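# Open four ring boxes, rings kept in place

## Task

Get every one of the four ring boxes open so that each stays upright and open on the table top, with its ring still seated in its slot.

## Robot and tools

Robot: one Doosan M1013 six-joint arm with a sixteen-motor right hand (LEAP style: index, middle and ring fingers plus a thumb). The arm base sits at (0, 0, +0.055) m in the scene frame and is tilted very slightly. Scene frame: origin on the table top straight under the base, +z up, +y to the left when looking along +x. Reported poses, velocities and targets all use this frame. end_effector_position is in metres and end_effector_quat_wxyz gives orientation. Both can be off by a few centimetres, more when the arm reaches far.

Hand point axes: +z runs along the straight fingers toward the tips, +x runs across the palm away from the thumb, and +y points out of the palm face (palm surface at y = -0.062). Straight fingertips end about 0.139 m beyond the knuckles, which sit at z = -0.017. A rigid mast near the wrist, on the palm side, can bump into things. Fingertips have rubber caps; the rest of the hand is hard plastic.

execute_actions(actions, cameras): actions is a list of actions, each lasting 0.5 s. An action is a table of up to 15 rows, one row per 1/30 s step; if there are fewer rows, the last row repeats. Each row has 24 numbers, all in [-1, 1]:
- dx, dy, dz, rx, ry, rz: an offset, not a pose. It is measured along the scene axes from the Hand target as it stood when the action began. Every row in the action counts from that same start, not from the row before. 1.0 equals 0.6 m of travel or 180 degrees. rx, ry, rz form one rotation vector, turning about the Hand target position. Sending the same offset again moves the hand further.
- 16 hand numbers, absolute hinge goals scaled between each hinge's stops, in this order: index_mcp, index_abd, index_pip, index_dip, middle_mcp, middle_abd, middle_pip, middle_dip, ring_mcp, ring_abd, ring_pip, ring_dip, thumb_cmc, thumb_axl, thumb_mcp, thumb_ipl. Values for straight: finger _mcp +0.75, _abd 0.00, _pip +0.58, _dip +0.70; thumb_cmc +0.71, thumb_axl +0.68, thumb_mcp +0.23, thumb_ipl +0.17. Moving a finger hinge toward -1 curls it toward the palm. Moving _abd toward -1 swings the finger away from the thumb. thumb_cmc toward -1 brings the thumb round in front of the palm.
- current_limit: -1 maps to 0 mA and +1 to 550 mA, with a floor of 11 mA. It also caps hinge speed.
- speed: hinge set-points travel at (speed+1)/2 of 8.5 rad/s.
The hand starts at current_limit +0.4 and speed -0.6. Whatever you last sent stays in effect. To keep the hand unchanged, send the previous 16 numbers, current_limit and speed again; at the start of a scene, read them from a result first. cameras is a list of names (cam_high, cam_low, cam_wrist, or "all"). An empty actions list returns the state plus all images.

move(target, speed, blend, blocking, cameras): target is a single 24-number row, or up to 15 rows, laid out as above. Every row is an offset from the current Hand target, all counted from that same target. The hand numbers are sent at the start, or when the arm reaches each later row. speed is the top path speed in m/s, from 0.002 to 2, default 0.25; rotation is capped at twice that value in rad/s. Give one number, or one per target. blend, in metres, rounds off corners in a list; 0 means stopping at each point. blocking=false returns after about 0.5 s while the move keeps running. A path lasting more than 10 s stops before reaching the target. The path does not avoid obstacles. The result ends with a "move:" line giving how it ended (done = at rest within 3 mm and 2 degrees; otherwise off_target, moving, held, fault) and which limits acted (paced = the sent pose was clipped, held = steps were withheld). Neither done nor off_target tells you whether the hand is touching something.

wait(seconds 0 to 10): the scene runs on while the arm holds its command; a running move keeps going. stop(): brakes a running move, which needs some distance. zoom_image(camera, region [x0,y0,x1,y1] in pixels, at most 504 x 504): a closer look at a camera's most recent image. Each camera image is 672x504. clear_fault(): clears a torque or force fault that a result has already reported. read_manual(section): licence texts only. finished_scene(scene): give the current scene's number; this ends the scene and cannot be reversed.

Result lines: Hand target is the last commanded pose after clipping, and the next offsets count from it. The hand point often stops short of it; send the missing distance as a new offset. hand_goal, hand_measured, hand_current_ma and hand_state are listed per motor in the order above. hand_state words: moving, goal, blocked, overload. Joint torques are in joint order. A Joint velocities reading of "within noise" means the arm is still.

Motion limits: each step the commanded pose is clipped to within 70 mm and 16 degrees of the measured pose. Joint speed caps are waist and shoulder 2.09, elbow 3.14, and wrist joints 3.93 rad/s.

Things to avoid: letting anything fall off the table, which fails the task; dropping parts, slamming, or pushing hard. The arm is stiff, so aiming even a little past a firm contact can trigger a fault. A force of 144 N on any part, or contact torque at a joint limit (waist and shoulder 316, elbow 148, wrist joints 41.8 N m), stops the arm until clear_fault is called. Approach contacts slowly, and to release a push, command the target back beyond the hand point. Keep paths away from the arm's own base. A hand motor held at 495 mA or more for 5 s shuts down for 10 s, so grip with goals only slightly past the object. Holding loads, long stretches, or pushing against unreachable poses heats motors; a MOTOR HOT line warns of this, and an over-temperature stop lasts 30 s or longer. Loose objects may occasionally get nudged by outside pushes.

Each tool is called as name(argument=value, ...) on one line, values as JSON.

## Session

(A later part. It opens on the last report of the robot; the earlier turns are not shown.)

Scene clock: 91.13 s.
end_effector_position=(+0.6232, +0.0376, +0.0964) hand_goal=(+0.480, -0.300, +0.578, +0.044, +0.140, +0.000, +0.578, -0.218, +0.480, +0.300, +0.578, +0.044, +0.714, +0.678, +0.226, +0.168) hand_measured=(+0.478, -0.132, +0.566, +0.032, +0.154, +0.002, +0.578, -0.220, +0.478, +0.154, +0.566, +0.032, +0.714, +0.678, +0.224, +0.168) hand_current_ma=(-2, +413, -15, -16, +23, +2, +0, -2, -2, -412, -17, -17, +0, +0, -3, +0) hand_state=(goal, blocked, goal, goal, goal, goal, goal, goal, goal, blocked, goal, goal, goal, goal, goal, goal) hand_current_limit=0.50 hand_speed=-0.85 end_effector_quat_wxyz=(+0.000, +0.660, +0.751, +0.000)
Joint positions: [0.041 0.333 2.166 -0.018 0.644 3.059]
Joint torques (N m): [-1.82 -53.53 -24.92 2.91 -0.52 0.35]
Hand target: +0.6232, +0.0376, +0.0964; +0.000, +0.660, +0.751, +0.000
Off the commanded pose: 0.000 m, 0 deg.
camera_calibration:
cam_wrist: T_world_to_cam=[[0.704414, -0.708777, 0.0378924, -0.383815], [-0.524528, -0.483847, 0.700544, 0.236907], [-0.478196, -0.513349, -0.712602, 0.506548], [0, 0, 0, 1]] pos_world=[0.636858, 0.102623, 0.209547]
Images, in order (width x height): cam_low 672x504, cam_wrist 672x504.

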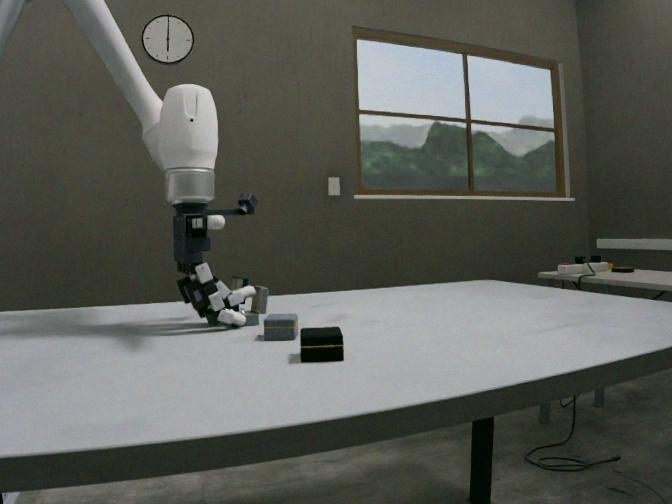

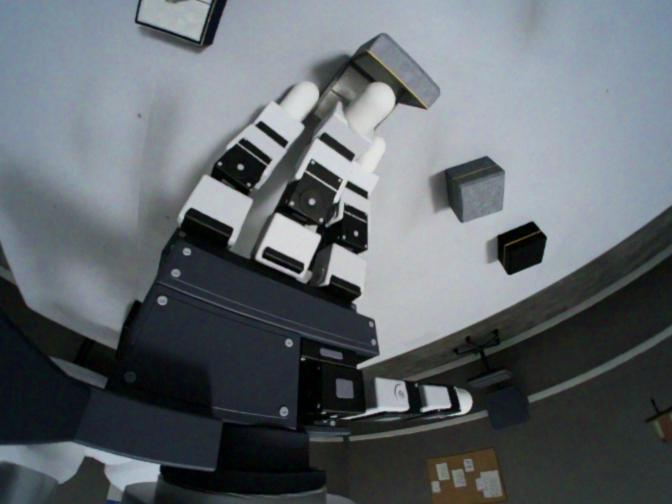

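execute_actions(actions=[[[0,0,0,0,0,0,0.479,0.04,0.577,0.043,0.14,0,0.577,-0.219,0.479,-0.04,0.577,0.043,0.714,0.678,0.226,0.168,0.4,-0.7]]])

move(target=[0, 0, 0.14, 0,0,0, 0.479,0.04,0.577,0.043,0.14,0,0.577,-0.219,0.479,-0.04,0.577,0.043,0.714,0.678,0.226,0.168,0.4,-0.7], speed=0.3)

move(target=[0.0543, -0.2382, 0.016, 0,0,-0.1717, 0.479,0.04,0.577,0.043,0.841,0,0.577,-0.746,0.479,-0.04,0.577,0.043,0.714,0.678,0.226,0.168,0.4,-0.6], speed=0.4, cameras=["cam_wrist","cam_low","cam_high"])

zoom_image(camera="cam_wrist", region=[200, 20, 440, 260])

zoom_image(camera="cam_high", region=[250, 320, 480, 390])

Scene clock: 93.83 s.
end_effector_position=(+0.6232, +0.0376, +0.0964) hand_goal=(+0.480, +0.040, +0.578, +0.044, +0.140, +0.000, +0.578, -0.218, +0.480, -0.040, +0.578, +0.044, +0.714, +0.678, +0.226, +0.168) hand_measured=(+0.480, +0.036, +0.576, +0.042, +0.154, +0.002, +0.578, -0.220, +0.480, -0.036, +0.576, +0.042, +0.714, +0.678, +0.224, +0.168) hand_current_ma=(+0, -3, -1, -2, +23, +2, +0, -2, +0, +2, -1, -2, +0, +0, -3, +0) hand_state=(goal, goal, goal, goal, goal, goal, goal, goal, goal, goal, goal, goal, goal, goal, goal, goal) hand_current_limit=0.40 hand_speed=-0.70 end_effector_quat_wxyz=(+0.000, +0.660, +0.751, +0.000)
Joint positions: [0.041 0.333 2.166 -0.018 0.644 3.059]
Joint torques (N m): [-1.3 -54.08 -25.11 2.93 -0.51 0.4]
Hand target: +0.6232, +0.0376, +0.0964; +0.000, +0.660, +0.751, +0.000
Off the commanded pose: 0.000 m, 0 deg.

Scene clock: 94.63 s.
end_effector_position=(+0.6232, +0.0376, +0.1803) hand_goal=(+0.480, +0.040, +0.578, +0.044, +0.140, +0.000, +0.578, -0.218, +0.480, -0.040, +0.578, +0.044, +0.714, +0.678, +0.226, +0.168) hand_measured=(+0.480, +0.036, +0.576, +0.042, +0.152, +0.002, +0.578, -0.220, +0.480, -0.036, +0.576, +0.042, +0.714, +0.678, +0.224, +0.168) hand_current_ma=(+0, -3, -1, -2, +19, +2, +0, -2, +0, +2, -1, -2, +0, +0, -3, +0) hand_state=(goal, goal, goal, goal, goal, goal, goal, goal, goal, goal, goal, goal, goal, goal, goal, goal) hand_current_limit=0.40 hand_speed=-0.70 end_effector_quat_wxyz=(+0.000, +0.660, +0.751, +0.000)
Joint positions: [0.043 0.213 2.114 -0.015 0.816 3.057]
Joint torques (N m): [-1.71 -47.23 -30.13 3.42 -0.63 0.37]
Hand target: +0.6232, +0.0376, +0.1804; +0.000, +0.660, +0.751, +0.000
Off the commanded pose: 0.000 m, 0 deg.
move: done

Scene clock: 95.80 s.
end_effector_position=(+0.6557, -0.1053, +0.1900) hand_goal=(+0.480, +0.040, +0.578, +0.044, +0.842, +0.000, +0.578, -0.746, +0.480, -0.040, +0.578, +0.044, +0.714, +0.678, +0.226, +0.168) hand_measured=(+0.480, +0.036, +0.576, +0.042, +0.836, +0.002, +0.578, -0.742, +0.480, -0.038, +0.576, +0.042, +0.714, +0.678, +0.224, +0.168) hand_current_ma=(+0, -2, -1, -2, -6, +2, +0, +3, +0, +2, -1, -2, +0, +0, -3, +0) hand_state=(goal, goal, goal, goal, goal, goal, goal, goal, goal, goal, goal, goal, goal, goal, goal, goal) hand_current_limit=0.40 hand_speed=-0.60 end_effector_quat_wxyz=(+0.000, +0.836, +0.548, +0.000)
Joint positions: [-0.129 0.269 2.013 -0.014 0.86 3.423]
Joint torques (N m): [-1.28 -53.73 -31.25 3.55 -0.52 0.39]
Hand target: +0.6558, -0.1053, +0.1900; +0.000, +0.836, +0.548, +0.000
Off the commanded pose: 0.000 m, 0 deg.
move: done
camera_calibration:
cam_wrist: T_world_to_cam=[[0.240435, -0.969927, 0.0378641, -0.23484], [-0.698531, -0.14581, 0.700567, 0.268999], [-0.673977, -0.19489, -0.712582, 0.677406], [0, 0, 0, 1]] pos_world=[0.700924, -0.0565353, 0.303147]

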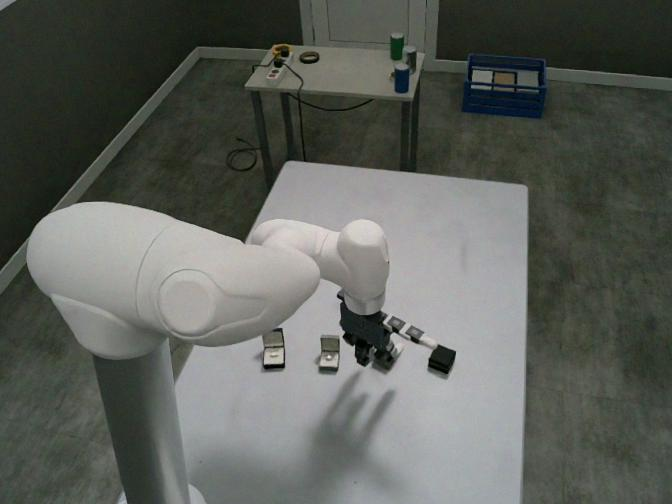

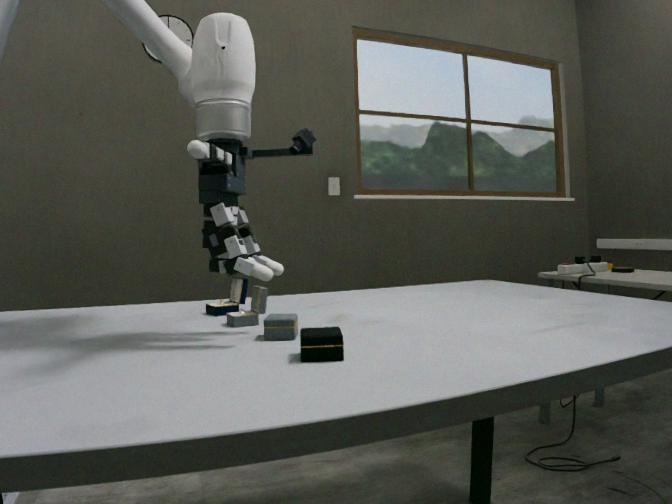

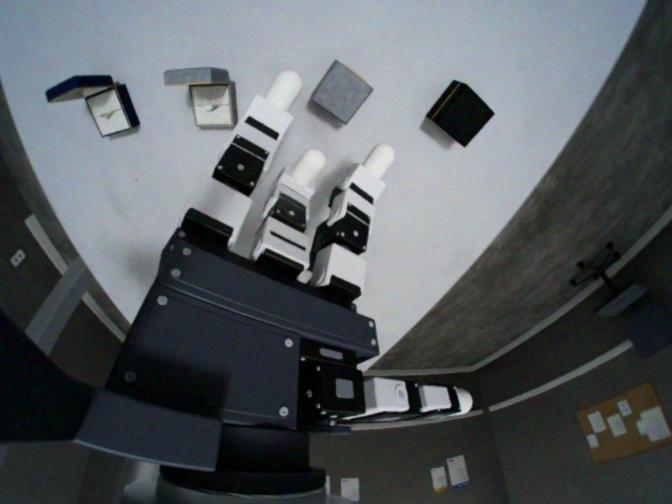

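Scaled by 2.100 from the camera's 672x504 image, which has a finer 960x720 frame.

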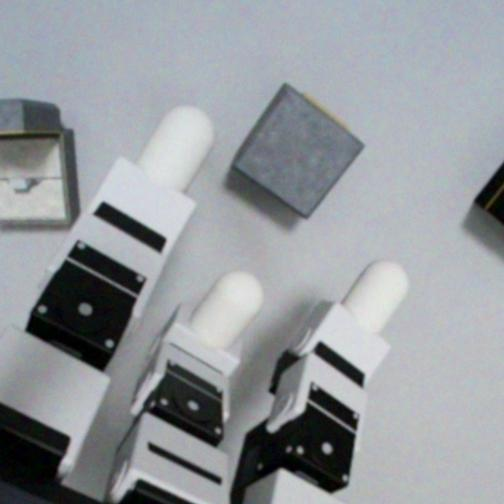

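Scaled by 2.191.

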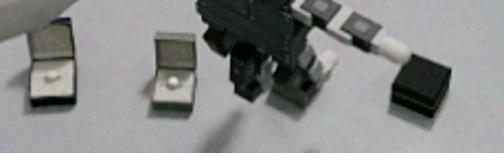

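move(target=[0.0012, 0.0027, -0.156, 0,0,0, 0.479,0.04,0.577,0.043,0.841,0,0.577,-0.746,0.479,-0.04,0.577,0.043,0.714,0.678,0.226,0.168,0.4,-0.6], speed=0.25)

execute_actions(actions=[[[0,0,0,0,0,0,0.479,-0.3,0.577,0.043,0.841,0,0.577,-0.746,0.479,0.3,0.577,0.043,0.714,0.678,0.226,0.168,0.5,-0.85]]], cameras=["cam_wrist","cam_low"])

zoom_image(camera="cam_wrist", region=[200, 40, 440, 280])

zoom_image(camera="cam_low", region=[190, 240, 330, 360])

Scene clock: 98.50 s.
end_effector_position=(+0.6564, -0.1037, +0.0964) hand_goal=(+0.480, +0.040, +0.578, +0.044, +0.842, +0.000, +0.578, -0.746, +0.480, -0.040, +0.578, +0.044, +0.714, +0.678, +0.226, +0.168) hand_measured=(+0.480, +0.036, +0.576, +0.042, +0.836, +0.002, +0.578, -0.742, +0.480, -0.038, +0.576, +0.042, +0.714, +0.678, +0.224, +0.168) hand_current_ma=(+0, -2, -1, -2, -6, +2, +0, +3, +0, +2, -1, -2, +0, +0, -3, +0) hand_state=(goal, goal, goal, goal, goal, goal, goal, goal, goal, goal, goal, goal, goal, goal, goal, goal) hand_current_limit=0.40 hand_speed=-0.60 end_effector_quat_wxyz=(+0.000, +0.836, +0.548, +0.000)
Joint positions: [-0.128 0.391 2.068 -0.017 0.683 3.428]
Joint torques (N m): [-1.71 -61.51 -26.23 3.01 -0.51 0.28]
Hand target: +0.6565, -0.1037, +0.0964; +0.000, +0.836, +0.548, +0.000
Off the commanded pose: 0.000 m, 0 deg.
move: done

Scene clock: 99.20 s.
end_effector_position=(+0.6565, -0.1037, +0.0964) hand_goal=(+0.480, -0.300, +0.578, +0.044, +0.842, +0.000, +0.578, -0.746, +0.480, +0.300, +0.578, +0.044, +0.714, +0.678, +0.226, +0.168) hand_measured=(+0.482, -0.134, +0.576, +0.042, +0.836, +0.002, +0.578, -0.742, +0.482, +0.148, +0.576, +0.042, +0.714, +0.678, +0.224, +0.168) hand_current_ma=(+1, +412, -1, -2, -6, +2, +0, +3, +2, -412, -1, -2, +0, +0, -3, +0) hand_state=(goal, blocked, goal, goal, goal, goal, goal, goal, goal, moving, goal, goal, goal, goal, goal, goal) hand_current_limit=0.50 hand_speed=-0.85 end_effector_quat_wxyz=(+0.000, +0.836, +0.548, +0.000)
Joint positions: [-0.128 0.391 2.068 -0.017 0.683 3.428]
Joint torques (N m): [-1.91 -60.63 -26.24 3.06 -0.5 0.37]
Hand target: +0.6565, -0.1037, +0.0964; +0.000, +0.836, +0.548, +0.000
Off the commanded pose: 0.000 m, 0 deg.
camera_calibration:
cam_wrist: T_world_to_cam=[[0.240367, -0.969941, 0.0379321, -0.22988], [-0.698555, -0.145716, 0.700563, 0.335317], [-0.673977, -0.19489, -0.712582, 0.611492], [0, 0, 0, 1]] pos_world=[0.701624, -0.0549354, 0.209547]
Images, in order (width x height): cam_low 672x504, cam_wrist 672x504.

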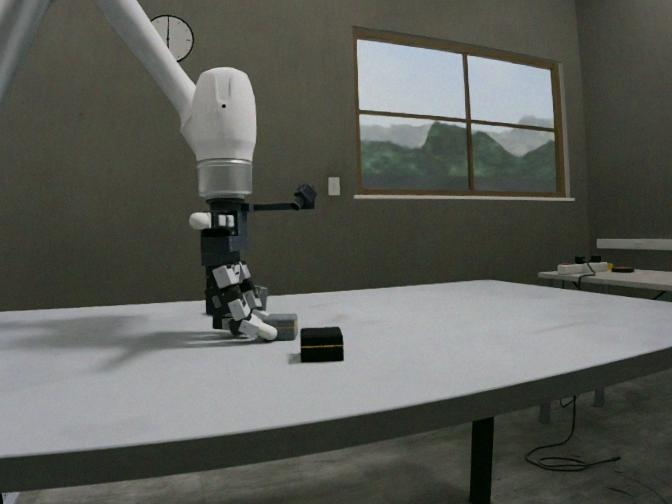

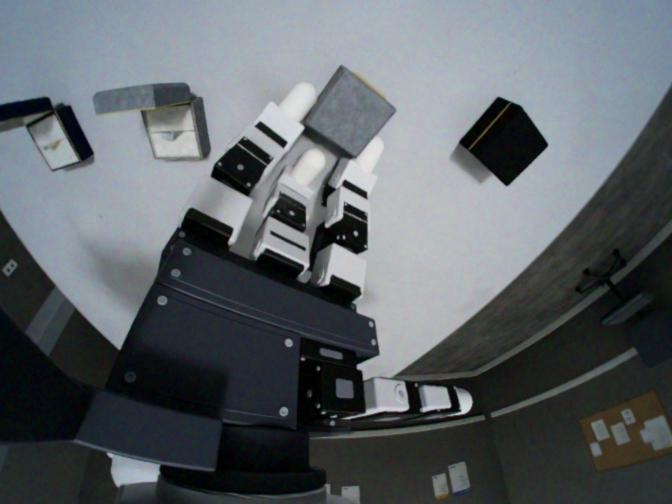

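Scaled by 2.100 from the camera's 672x504 image, which has a finer 960x720 frame.

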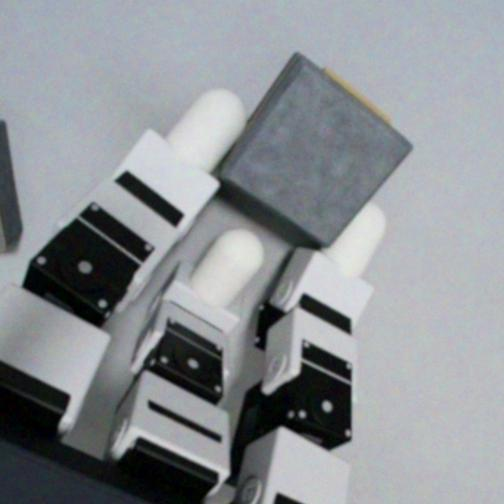

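Scaled by 3.600.

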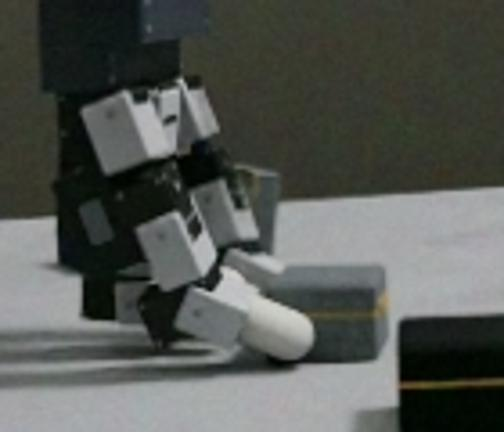

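execute_actions(actions=[[[0,0,0,0,0,0,0.479,-0.3,0.577,0.043,0.604,0,0.577,-0.472,0.479,0.3,0.577,0.043,0.714,0.678,0.226,0.168,0.6,-0.85]],[[0,0,0,0,0,0,0.479,-0.3,0.577,0.043,0.578,0,0.577,-0.586,0.479,0.3,0.577,0.043,0.714,0.678,0.226,0.168,0.6,-0.85],[0,0,0,0,0,0,0.479,-0.3,0.577,0.043,0.578,0,0.577,-0.586,0.479,0.3,0.577,0.043,0.714,0.678,0.226,0.168,0.6,-0.85],[0,0,0,0,0,0,0.479,-0.3,0.577,0.043,0.578,0,0.577,-0.586,0.479,0.3,0.577,0.043,0.714,0.678,0.226,0.168,0.6,-0.85],[0,0,0,0,0,0,0.479,-0.3,0.577,0.043,0.578,0,0.577,-0.586,0.479,0.3,0.577,0.043,0.714,0.678,0.226,0.168,0.6,-0.85],[0,0,0,0,0,0,0.479,-0.3,0.577,0.043,0.578,0,0.577,-0.586,0.479,0.3,0.577,0.043,0.714,0.678,0.226,0.168,0.6,-0.85],[0,0,0,0,0,0,0.479,-0.3,0.577,0.043,0.53,0,0.577,-0.65,0.479,0.3,0.577,0.043,0.714,0.678,0.226,0.168,0.6,-0.85],[0,0,0,0,0,0,0.479,-0.3,0.577,0.043,0.53,0,0.577,-0.65,0.479,0.3,0.577,0.043,0.714,0.678,0.226,0.168,0.6,-0.85],[0,0,0,0,0,0,0.479,-0.3,0.577,0.043,0.53,0,0.577,-0.65,0.479,0.3,0.577,0.043,0.714,0.678,0.226,0.168,0.6,-0.85],[0,0,0,0,0,0,0.479,-0.3,0.577,0.043,0.53,0,0.577,-0.65,0.479,0.3,0.577,0.043,0.714,0.678,0.226,0.168,0.6,-0.85],[0,0,0,0,0,0,0.479,-0.3,0.577,0.043,0.53,0,0.577,-0.65,0.479,0.3,0.577,0.043,0.714,0.678,0.226,0.168,0.6,-0.85],[0,0,0,0,0,0,0.479,-0.3,0.577,0.043,0.465,0,0.577,-0.68,0.479,0.3,0.577,0.043,0.714,0.678,0.226,0.168,0.6,-0.85]],[[0,0,0,0,0,0,0.479,-0.3,0.577,0.043,0.434,0,0.577,-0.66,0.479,0.3,0.577,0.043,0.714,0.678,0.226,0.168,0.6,-0.85],[0,0,0,0,0,0,0.479,-0.3,0.577,0.043,0.434,0,0.577,-0.66,0.479,0.3,0.577,0.043,0.714,0.678,0.226,0.168,0.6,-0.85],[0,0,0,0,0,0,0.479,-0.3,0.577,0.043,0.434,0,0.577,-0.66,0.479,0.3,0.577,0.043,0.714,0.678,0.226,0.168,0.6,-0.85],[0,0,0,0,0,0,0.479,-0.3,0.577,0.043,0.434,0,0.577,-0.66,0.479,0.3,0.577,0.043,0.714,0.678,0.226,0.168,0.6,-0.85],[0,0,0,0,0,0,0.479,-0.3,0.577,0.043,0.434,0,0.577,-0.66,0.479,0.3,0.577,0.043,0.714,0.678,0.226,0.168,0.6,-0.85],[0,0,0,0,0,0,0.479,-0.3,0.577,0.043,0.388,0,0.577,-0.62,0.479,0.3,0.577,0.043,0.714,0.678,0.226,0.168,0.6,-0.85],[0,0,0,0,0,0,0.479,-0.3,0.577,0.043,0.388,0,0.577,-0.62,0.479,0.3,0.577,0.043,0.714,0.678,0.226,0.168,0.6,-0.85],[0,0,0,0,0,0,0.479,-0.3,0.577,0.043,0.388,0,0.577,-0.62,0.479,0.3,0.577,0.043,0.714,0.678,0.226,0.168,0.6,-0.85],[0,0,0,0,0,0,0.479,-0.3,0.577,0.043,0.388,0,0.577,-0.62,0.479,0.3,0.577,0.043,0.714,0.678,0.226,0.168,0.6,-0.85],[0,0,0,0,0,0,0.479,-0.3,0.577,0.043,0.388,0,0.577,-0.62,0.479,0.3,0.577,0.043,0.714,0.678,0.226,0.168,0.6,-0.85],[0,0,0,0,0,0,0.479,-0.3,0.577,0.043,0.341,0,0.577,-0.57,0.479,0.3,0.577,0.043,0.714,0.678,0.226,0.168,0.6,-0.85]]], cameras=["cam_wrist","cam_low"])

zoom_image(camera="cam_wrist", region=[200, 40, 440, 280])

zoom_image(camera="cam_low", region=[190, 240, 330, 360])

Scene clock: 103.07 s.
end_effector_position=(+0.6565, -0.1037, +0.0964) hand_goal=(+0.480, -0.300, +0.578, +0.044, +0.342, +0.000, +0.578, -0.570, +0.480, +0.300, +0.578, +0.044, +0.714, +0.678, +0.226, +0.168) hand_measured=(+0.434, -0.134, +0.554, +0.034, +0.594, +0.000, +0.602, -0.598, +0.436, +0.154, +0.550, +0.034, +0.714, +0.678, +0.224, +0.168) hand_current_ma=(-112, +440, -44, -13, +440, +0, +41, -55, -104, -435, -52, -14, +0, +0, -3, +0) hand_state=(blocked, blocked, blocked, goal, blocked, goal, blocked, blocked, blocked, blocked, blocked, goal, goal, goal, goal, goal) hand_current_limit=0.60 hand_speed=-0.85 end_effector_quat_wxyz=(+0.000, +0.836, +0.548, +0.000)
Joint positions: [-0.128 0.391 2.068 -0.017 0.683 3.428]
Joint torques (N m): [-1.64 -59.89 -26.06 3.03 -0.53 0.31]
Hand target: +0.6565, -0.1037, +0.0964; +0.000, +0.836, +0.548, +0.000
Off the commanded pose: 0.000 m, 0 deg.
camera_calibration:
cam_wrist: T_world_to_cam=[[0.240367, -0.969941, 0.0379321, -0.22988], [-0.698555, -0.145716, 0.700563, 0.335317], [-0.673977, -0.19489, -0.712582, 0.611492], [0, 0, 0, 1]] pos_world=[0.701624, -0.0549354, 0.209547]
Images, in order (width x height): cam_low 672x504, cam_wrist 672x504.

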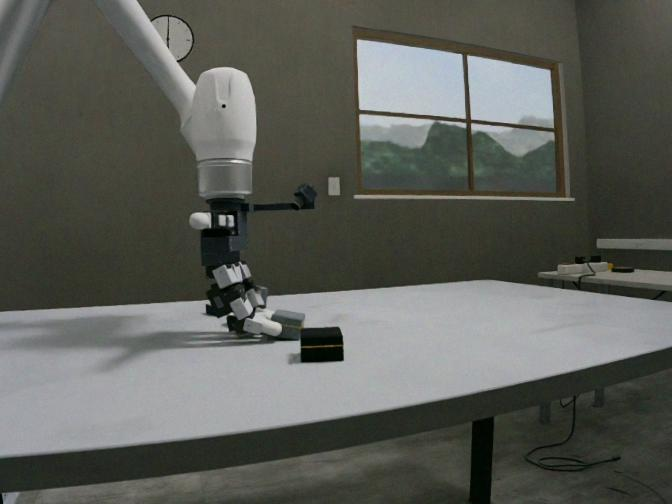

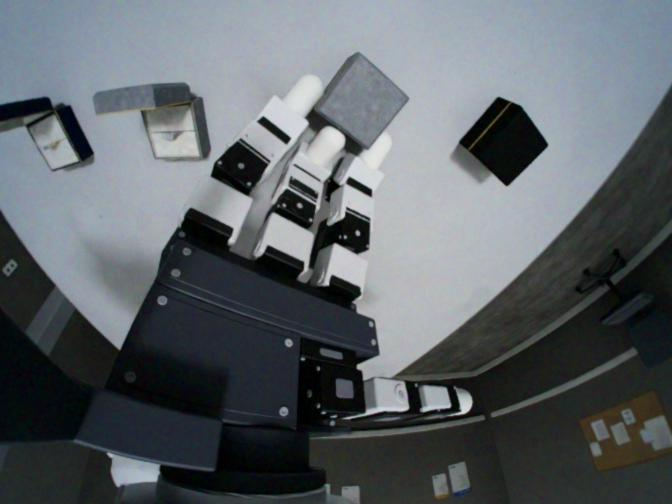

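Scaled by 2.100 from the camera's 672x504 image, which has a finer 960x720 frame.

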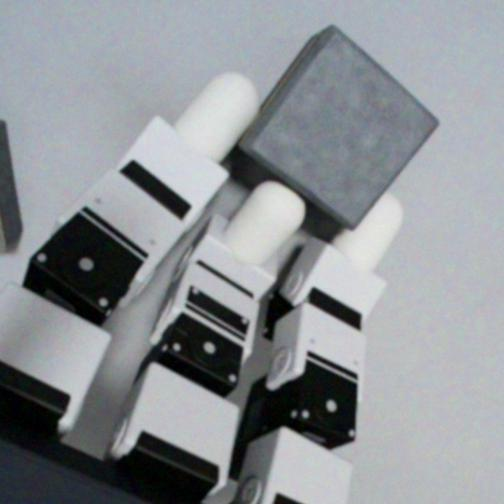

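Scaled by 3.600.

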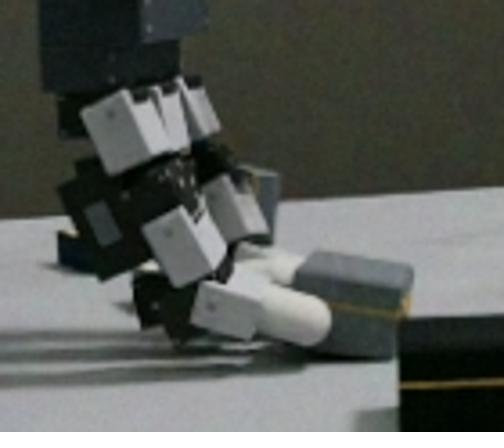

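execute_actions(actions=[[[0,0,0,0,0,0,0.56,-0.3,0.577,0.043,0.388,0,0.577,-0.7,0.56,0.3,0.577,0.043,0.714,0.678,0.226,0.168,0.78,-0.85]]], cameras=["cam_wrist","cam_low"])

zoom_image(camera="cam_wrist", region=[200, 40, 440, 280])

zoom_image(camera="cam_low", region=[190, 240, 330, 360])

Scene clock: 109.67 s.
end_effector_position=(+0.6565, -0.1037, +0.0964) hand_goal=(+0.560, -0.300, +0.578, +0.044, +0.388, +0.000, +0.578, -0.700, +0.560, +0.300, +0.578, +0.044, +0.714, +0.678, +0.226, +0.168) hand_measured=(+0.452, -0.134, +0.548, +0.030, +0.566, +0.000, +0.604, -0.726, +0.456, +0.154, +0.544, +0.028, +0.714, +0.678, +0.224, +0.168) hand_current_ma=(-371, +489, -58, -20, +489, +0, +47, -48, -351, -429, -69, -23, +0, +0, -3, +0) hand_state=(blocked, blocked, blocked, goal, moving, goal, blocked, blocked, blocked, blocked, blocked, goal, goal, goal, goal, goal) hand_current_limit=0.78 hand_speed=-0.85 end_effector_quat_wxyz=(+0.000, +0.836, +0.548, +0.000)
Joint positions: [-0.128 0.391 2.068 -0.017 0.683 3.428]
Joint torques (N m): [-2.12 -58.48 -25.48 2.99 -0.53 0.29]
Hand target: +0.6565, -0.1037, +0.0964; +0.000, +0.836, +0.548, +0.000
Off the commanded pose: 0.000 m, 0 deg.
camera_calibration:
cam_wrist: T_world_to_cam=[[0.240367, -0.969941, 0.0379321, -0.22988], [-0.698555, -0.145716, 0.700563, 0.335317], [-0.673977, -0.19489, -0.712582, 0.611492], [0, 0, 0, 1]] pos_world=[0.701624, -0.0549354, 0.209547]
Images, in order (width x height): cam_low 672x504, cam_wrist 672x504.

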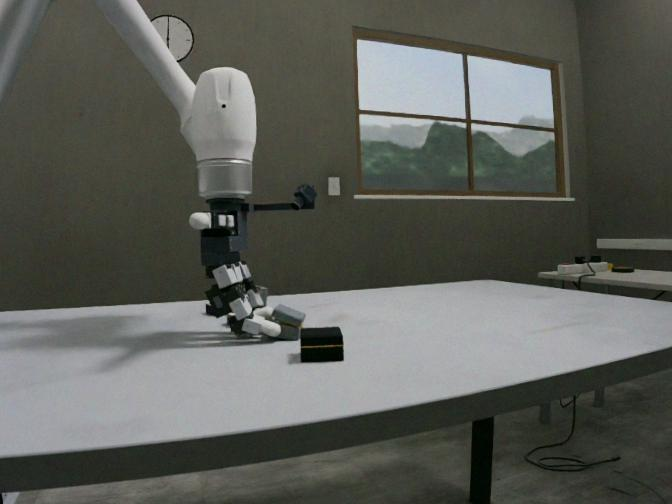

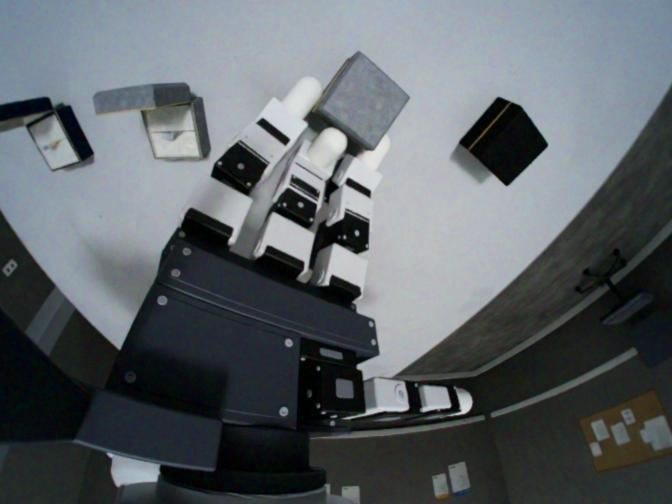

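Scaled by 2.100 from the camera's 672x504 image, which has a finer 960x720 frame.

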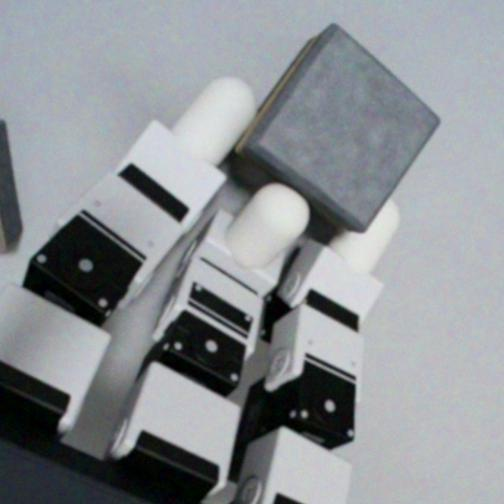

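Scaled by 3.600.

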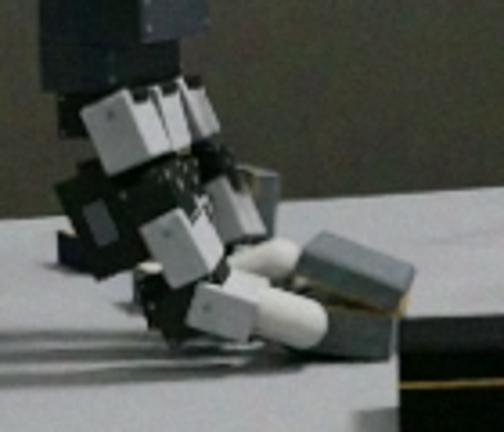

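execute_actions(actions=[[[0,0,0,0,0,0,0.54,-0.3,0.577,0.043,0.36,0,0.577,-0.68,0.54,0.3,0.577,0.043,0.714,0.678,0.226,0.168,0.76,-0.85],[0,0,0,0,0,0,0.54,-0.3,0.577,0.043,0.36,0,0.577,-0.68,0.54,0.3,0.577,0.043,0.714,0.678,0.226,0.168,0.76,-0.85],[0,0,0,0,0,0,0.54,-0.3,0.577,0.043,0.36,0,0.577,-0.68,0.54,0.3,0.577,0.043,0.714,0.678,0.226,0.168,0.76,-0.85],[0,0,0,0,0,0,0.54,-0.3,0.577,0.043,0.36,0,0.577,-0.68,0.54,0.3,0.577,0.043,0.714,0.678,0.226,0.168,0.76,-0.85],[0,0,0,0,0,0,0.54,-0.3,0.577,0.043,0.36,0,0.577,-0.68,0.54,0.3,0.577,0.043,0.714,0.678,0.226,0.168,0.76,-0.85],[0,0,0,0,0,0,0.54,-0.3,0.577,0.043,0.32,0,0.577,-0.62,0.54,0.3,0.577,0.043,0.714,0.678,0.226,0.168,0.76,-0.85],[0,0,0,0,0,0,0.54,-0.3,0.577,0.043,0.32,0,0.577,-0.62,0.54,0.3,0.577,0.043,0.714,0.678,0.226,0.168,0.76,-0.85],[0,0,0,0,0,0,0.54,-0.3,0.577,0.043,0.32,0,0.577,-0.62,0.54,0.3,0.577,0.043,0.714,0.678,0.226,0.168,0.76,-0.85],[0,0,0,0,0,0,0.54,-0.3,0.577,0.043,0.32,0,0.577,-0.62,0.54,0.3,0.577,0.043,0.714,0.678,0.226,0.168,0.76,-0.85],[0,0,0,0,0,0,0.54,-0.3,0.577,0.043,0.32,0,0.577,-0.62,0.54,0.3,0.577,0.043,0.714,0.678,0.226,0.168,0.76,-0.85],[0,0,0,0,0,0,0.54,-0.3,0.577,0.043,0.28,0,0.577,-0.56,0.54,0.3,0.577,0.043,0.714,0.678,0.226,0.168,0.76,-0.85]]], cameras=["cam_wrist","cam_low"])

zoom_image(camera="cam_wrist", region=[200, 40, 440, 280])

zoom_image(camera="cam_low", region=[190, 240, 330, 360])

Scene clock: 111.80 s.
end_effector_position=(+0.6565, -0.1037, +0.0964) hand_goal=(+0.540, -0.300, +0.578, +0.044, +0.280, +0.000, +0.578, -0.560, +0.540, +0.300, +0.578, +0.044, +0.714, +0.678, +0.226, +0.168) hand_measured=(+0.510, -0.134, +0.546, +0.028, +0.292, +0.000, +0.578, -0.562, +0.512, +0.156, +0.542, +0.026, +0.714, +0.678, +0.224, +0.168) hand_current_ma=(-65, +484, -63, -25, +17, +0, +0, -2, -56, -424, -73, -28, +0, +0, -3, +0) hand_state=(blocked, blocked, blocked, goal, goal, goal, goal, goal, blocked, blocked, blocked, goal, goal, goal, goal, goal) hand_current_limit=0.76 hand_speed=-0.85 end_effector_quat_wxyz=(+0.000, +0.836, +0.548, +0.000)
Joint positions: [-0.128 0.391 2.068 -0.017 0.683 3.428]
Joint torques (N m): [-1.52 -57.92 -24.26 3.14 -0.05 0.4]
Hand target: +0.6565, -0.1037, +0.0964; +0.000, +0.836, +0.548, +0.000
Off the commanded pose: 0.000 m, 0 deg.
camera_calibration:
cam_wrist: T_world_to_cam=[[0.240367, -0.969941, 0.0379321, -0.22988], [-0.698555, -0.145716, 0.700563, 0.335317], [-0.673977, -0.19489, -0.712582, 0.611492], [0, 0, 0, 1]] pos_world=[0.701624, -0.0549354, 0.209547]
Images, in order (width x height): cam_low 672x504, cam_wrist 672x504.

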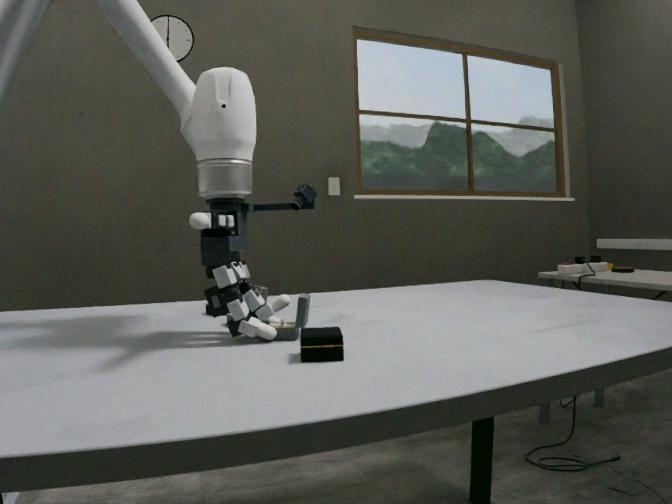

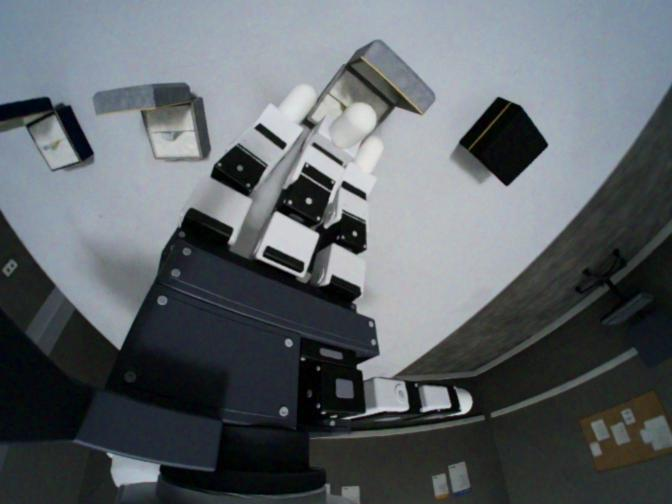

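Scaled by 2.100 from the camera's 672x504 image, which has a finer 960x720 frame.

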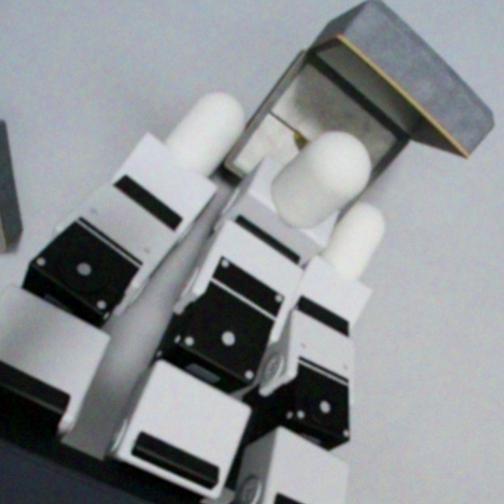

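Scaled by 3.600.

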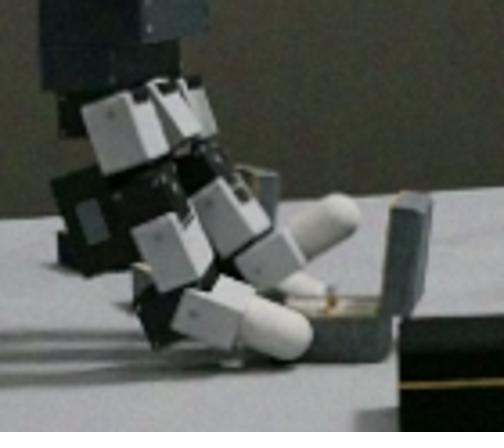

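execute_actions(actions=[[[0,0,0,0,0,0,0.5,0.04,0.577,0.043,0.28,0,0.577,-0.56,0.5,-0.04,0.577,0.043,0.714,0.678,0.226,0.168,0.4,-0.7]]])

move(target=[0, 0, 0.14, 0,0,0, 0.479,0.04,0.577,0.043,0.28,0,0.577,-0.56,0.479,-0.04,0.577,0.043,0.714,0.678,0.226,0.168,0.4,-0.7], speed=0.3)

move(target=[0.0347, -0.241, 0.016, 0,0,0.0433, 0.479,0.04,0.577,0.043,0.841,0,0.577,-0.746,0.479,-0.04,0.577,0.043,0.714,0.678,0.226,0.168,0.4,-0.6], speed=0.4, cameras=["cam_wrist","cam_low","cam_high"])

zoom_image(camera="cam_wrist", region=[200, 20, 440, 260])

zoom_image(camera="cam_high", region=[250, 320, 480, 390])

Scene clock: 114.00 s.
end_effector_position=(+0.6565, -0.1037, +0.0964) hand_goal=(+0.500, +0.040, +0.578, +0.044, +0.280, +0.000, +0.578, -0.560, +0.500, -0.040, +0.578, +0.044, +0.714, +0.678, +0.226, +0.168) hand_measured=(+0.500, +0.036, +0.576, +0.042, +0.292, +0.000, +0.578, -0.562, +0.500, -0.036, +0.576, +0.042, +0.714, +0.678, +0.224, +0.168) hand_current_ma=(+0, -3, -1, -2, +17, +0, +0, -2, +0, +2, -1, -2, +0, +0, -3, +0) hand_state=(goal, goal, goal, goal, goal, goal, goal, goal, goal, goal, goal, goal, goal, goal, goal, goal) hand_current_limit=0.40 hand_speed=-0.70 end_effector_quat_wxyz=(+0.000, +0.836, +0.548, +0.000)
Joint positions: [-0.128 0.391 2.068 -0.017 0.683 3.428]
Joint torques (N m): [-1.61 -60.63 -26.46 3.03 -0.52 0.37]
Hand target: +0.6565, -0.1037, +0.0964; +0.000, +0.836, +0.548, +0.000
Off the commanded pose: 0.000 m, 0 deg.

Scene clock: 114.80 s.
end_effector_position=(+0.6565, -0.1037, +0.1803) hand_goal=(+0.480, +0.040, +0.578, +0.044, +0.280, +0.000, +0.578, -0.560, +0.480, -0.040, +0.578, +0.044, +0.714, +0.678, +0.226, +0.168) hand_measured=(+0.488, +0.036, +0.576, +0.042, +0.290, +0.000, +0.578, -0.562, +0.486, -0.036, +0.576, +0.042, +0.714, +0.678, +0.224, +0.168) hand_current_ma=(+9, -3, -1, -2, +14, +0, +0, -2, +7, +2, -1, -2, +0, +0, -3, +0) hand_state=(goal, goal, goal, goal, goal, goal, goal, goal, goal, goal, goal, goal, goal, goal, goal, goal) hand_current_limit=0.40 hand_speed=-0.70 end_effector_quat_wxyz=(+0.000, +0.836, +0.548, +0.000)
Joint positions: [-0.127 0.281 2.019 -0.014 0.842 3.426]
Joint torques (N m): [-1.74 -54.12 -31.08 3.53 -0.4 0.35]
Hand target: +0.6565, -0.1037, +0.1804; +0.000, +0.836, +0.548, +0.000
Off the commanded pose: 0.000 m, 0 deg.
move: done

Scene clock: 115.70 s.
end_effector_position=(+0.6773, -0.2482, +0.1900) hand_goal=(+0.480, +0.040, +0.578, +0.044, +0.842, +0.000, +0.578, -0.746, +0.480, -0.040, +0.578, +0.044, +0.714, +0.678, +0.226, +0.168) hand_measured=(+0.486, +0.038, +0.576, +0.042, +0.836, +0.000, +0.578, -0.742, +0.486, -0.038, +0.576, +0.042, +0.714, +0.678, +0.224, +0.168) hand_current_ma=(+7, -2, -1, -2, -7, +0, +0, +3, +6, +2, -1, -2, +0, +0, -3, +0) hand_state=(goal, goal, goal, goal, goal, goal, goal, goal, goal, goal, goal, goal, goal, goal, goal, goal) hand_current_limit=0.40 hand_speed=-0.60 end_effector_quat_wxyz=(+0.000, +0.797, +0.604, +0.000)
Joint positions: [-0.366 0.327 1.926 -0.014 0.886 3.05]
Joint torques (N m): [-1.5 -60.79 -32.28 3.65 -0.49 0.41]
Hand target: +0.6773, -0.2483, +0.1900; +0.000, +0.797, +0.604, +0.000
Off the commanded pose: 0.000 m, 0 deg.
move: done
camera_calibration:
cam_wrist: T_world_to_cam=[[0.36973, -0.928367, 0.0378768, -0.455984], [-0.672309, -0.23917, 0.70057, 0.222249], [-0.641327, -0.284487, -0.712578, 0.619689], [0, 0, 0, 1]] pos_world=[0.715434, -0.193872, 0.303147]

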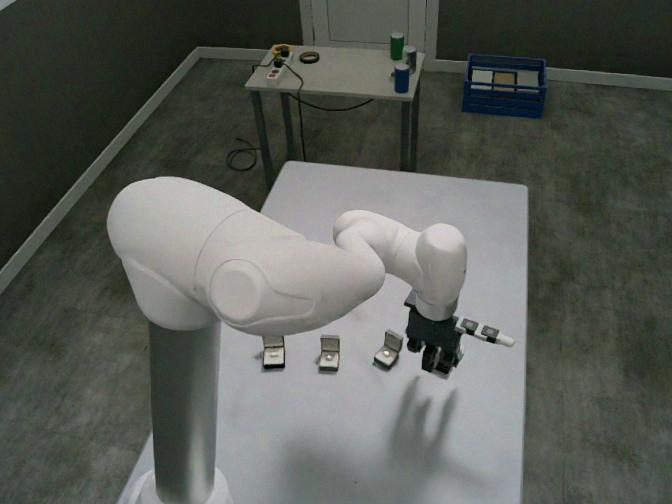

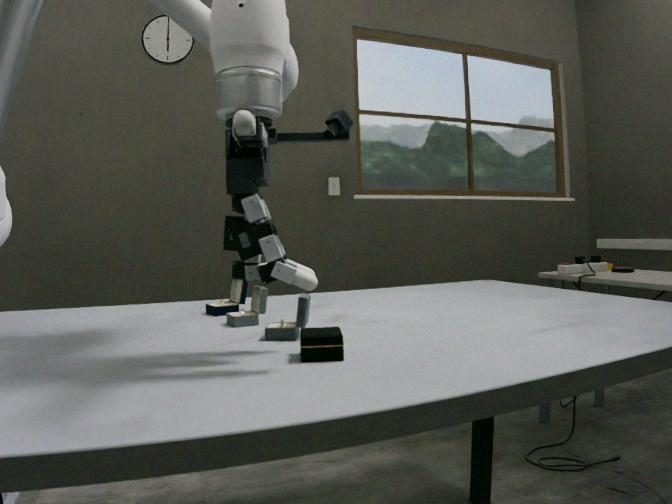

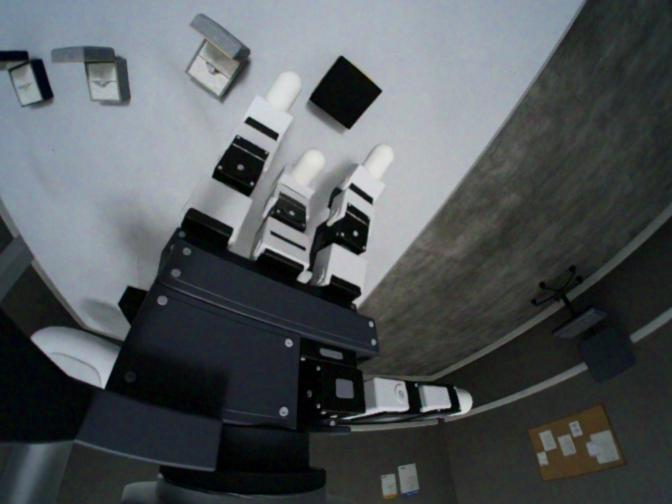

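Scaled by 2.100 from the camera's 672x504 image, which has a finer 960x720 frame.

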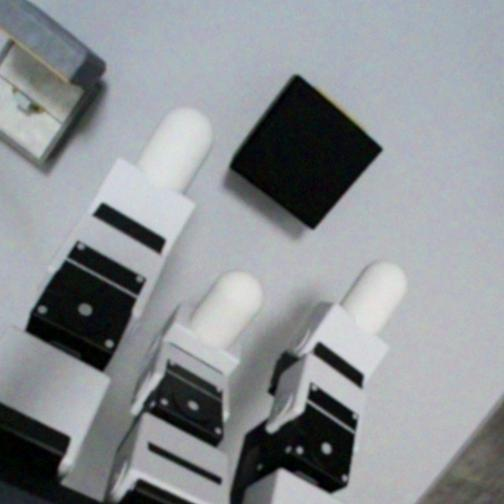

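Scaled by 2.191.

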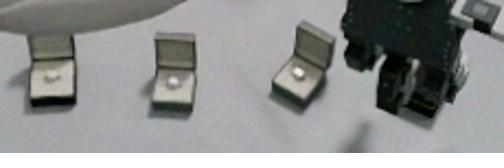

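move(target=[-0.0018, -0.0066, -0.156, 0,0,0, 0.479,0.04,0.577,0.043,0.841,0,0.577,-0.746,0.479,-0.04,0.577,0.043,0.714,0.678,0.226,0.168,0.4,-0.6], speed=0.25)

execute_actions(actions=[[[0,0,0,0,0,0,0.479,-0.27,0.577,0.043,0.841,0,0.577,-0.746,0.479,0.27,0.577,0.043,0.714,0.678,0.226,0.168,0.5,-0.85]]], cameras=["cam_wrist","cam_low"])

zoom_image(camera="cam_wrist", region=[200, 40, 440, 280])

zoom_image(camera="cam_low", region=[220, 260, 360, 380])

Scene clock: 120.03 s.
end_effector_position=(+0.6762, -0.2522, +0.0964) hand_goal=(+0.480, +0.040, +0.578, +0.044, +0.842, +0.000, +0.578, -0.746, +0.480, -0.040, +0.578, +0.044, +0.714, +0.678, +0.226, +0.168) hand_measured=(+0.486, +0.038, +0.576, +0.042, +0.836, +0.000, +0.578, -0.742, +0.486, -0.038, +0.576, +0.042, +0.714, +0.678, +0.224, +0.168) hand_current_ma=(+7, -2, -1, -2, -6, +0, +0, +3, +6, +2, -1, -2, +0, +0, -3, +0) hand_state=(goal, goal, goal, goal, goal, goal, goal, goal, goal, goal, goal, goal, goal, goal, goal, goal) hand_current_limit=0.40 hand_speed=-0.60 end_effector_quat_wxyz=(+0.000, +0.797, +0.604, +0.000)
Joint positions: [-0.374 0.441 1.979 -0.016 0.719 3.045]
Joint torques (N m): [-1.63 -66.79 -27.46 3.18 -0.64 0.34]
Hand target: +0.6762, -0.2523, +0.0964; +0.000, +0.797, +0.604, +0.000
Off the commanded pose: 0.000 m, 0 deg.
move: done

Scene clock: 120.73 s.
end_effector_position=(+0.6762, -0.2523, +0.0964) hand_goal=(+0.480, -0.270, +0.578, +0.044, +0.842, +0.000, +0.578, -0.746, +0.480, +0.270, +0.578, +0.044, +0.714, +0.678, +0.226, +0.168) hand_measured=(+0.486, -0.090, +0.576, +0.042, +0.836, +0.000, +0.578, -0.742, +0.486, +0.104, +0.578, +0.042, +0.714, +0.678, +0.224, +0.168) hand_current_ma=(+7, +413, -1, -2, -6, +0, +0, +3, +6, -412, +0, -1, +0, +0, -3, +0) hand_state=(goal, blocked, goal, goal, goal, goal, goal, goal, goal, blocked, goal, goal, goal, goal, goal, goal) hand_current_limit=0.50 hand_speed=-0.85 end_effector_quat_wxyz=(+0.000, +0.797, +0.604, +0.000)
Joint positions: [-0.374 0.441 1.979 -0.016 0.719 3.045]
Joint torques (N m): [-1.32 -67.08 -27.64 3.21 -0.58 0.39]
Hand target: +0.6762, -0.2523, +0.0964; +0.000, +0.797, +0.604, +0.000
Off the commanded pose: 0.000 m, 0 deg.
camera_calibration:
cam_wrist: T_world_to_cam=[[0.36973, -0.928367, 0.0378768, -0.455745], [-0.672309, -0.23917, 0.70057, 0.286126], [-0.641327, -0.284487, -0.712578, 0.551148], [0, 0, 0, 1]] pos_world=[0.714334, -0.197872, 0.209547]
Images, in order (width x height): cam_low 672x504, cam_wrist 672x504.

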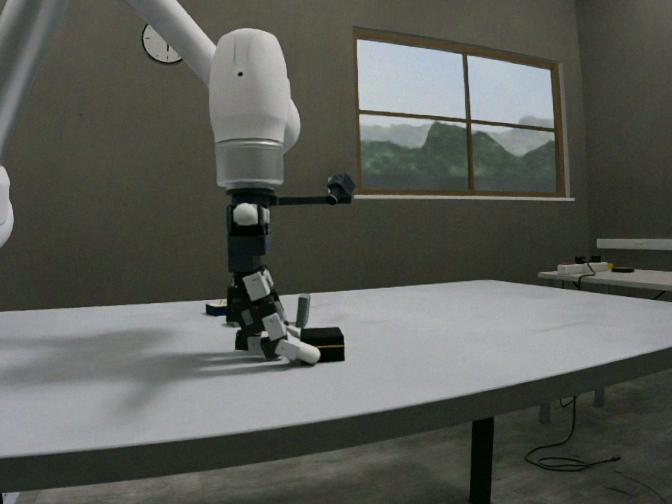

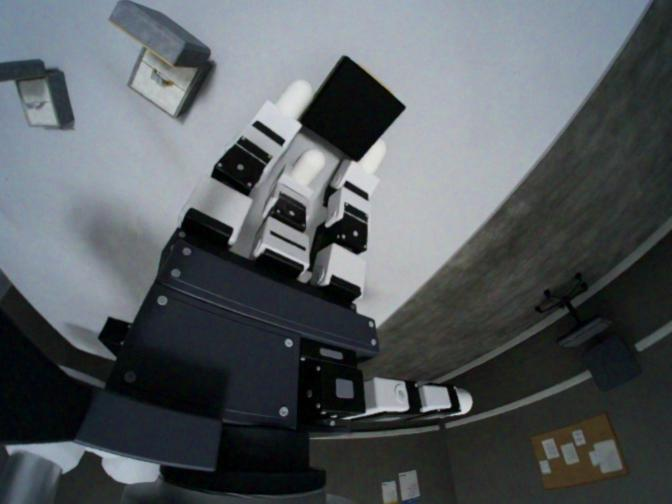

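Scaled by 2.100 from the camera's 672x504 image, which has a finer 960x720 frame.

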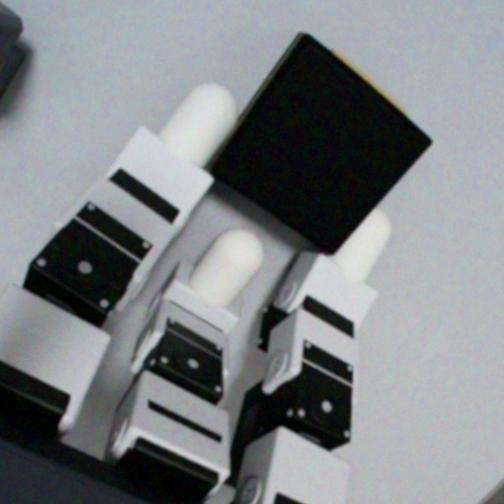

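Scaled by 3.600.

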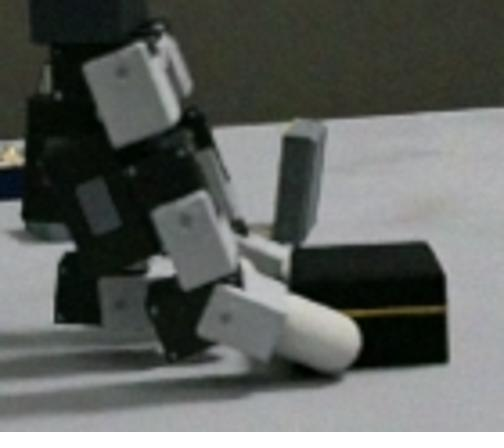

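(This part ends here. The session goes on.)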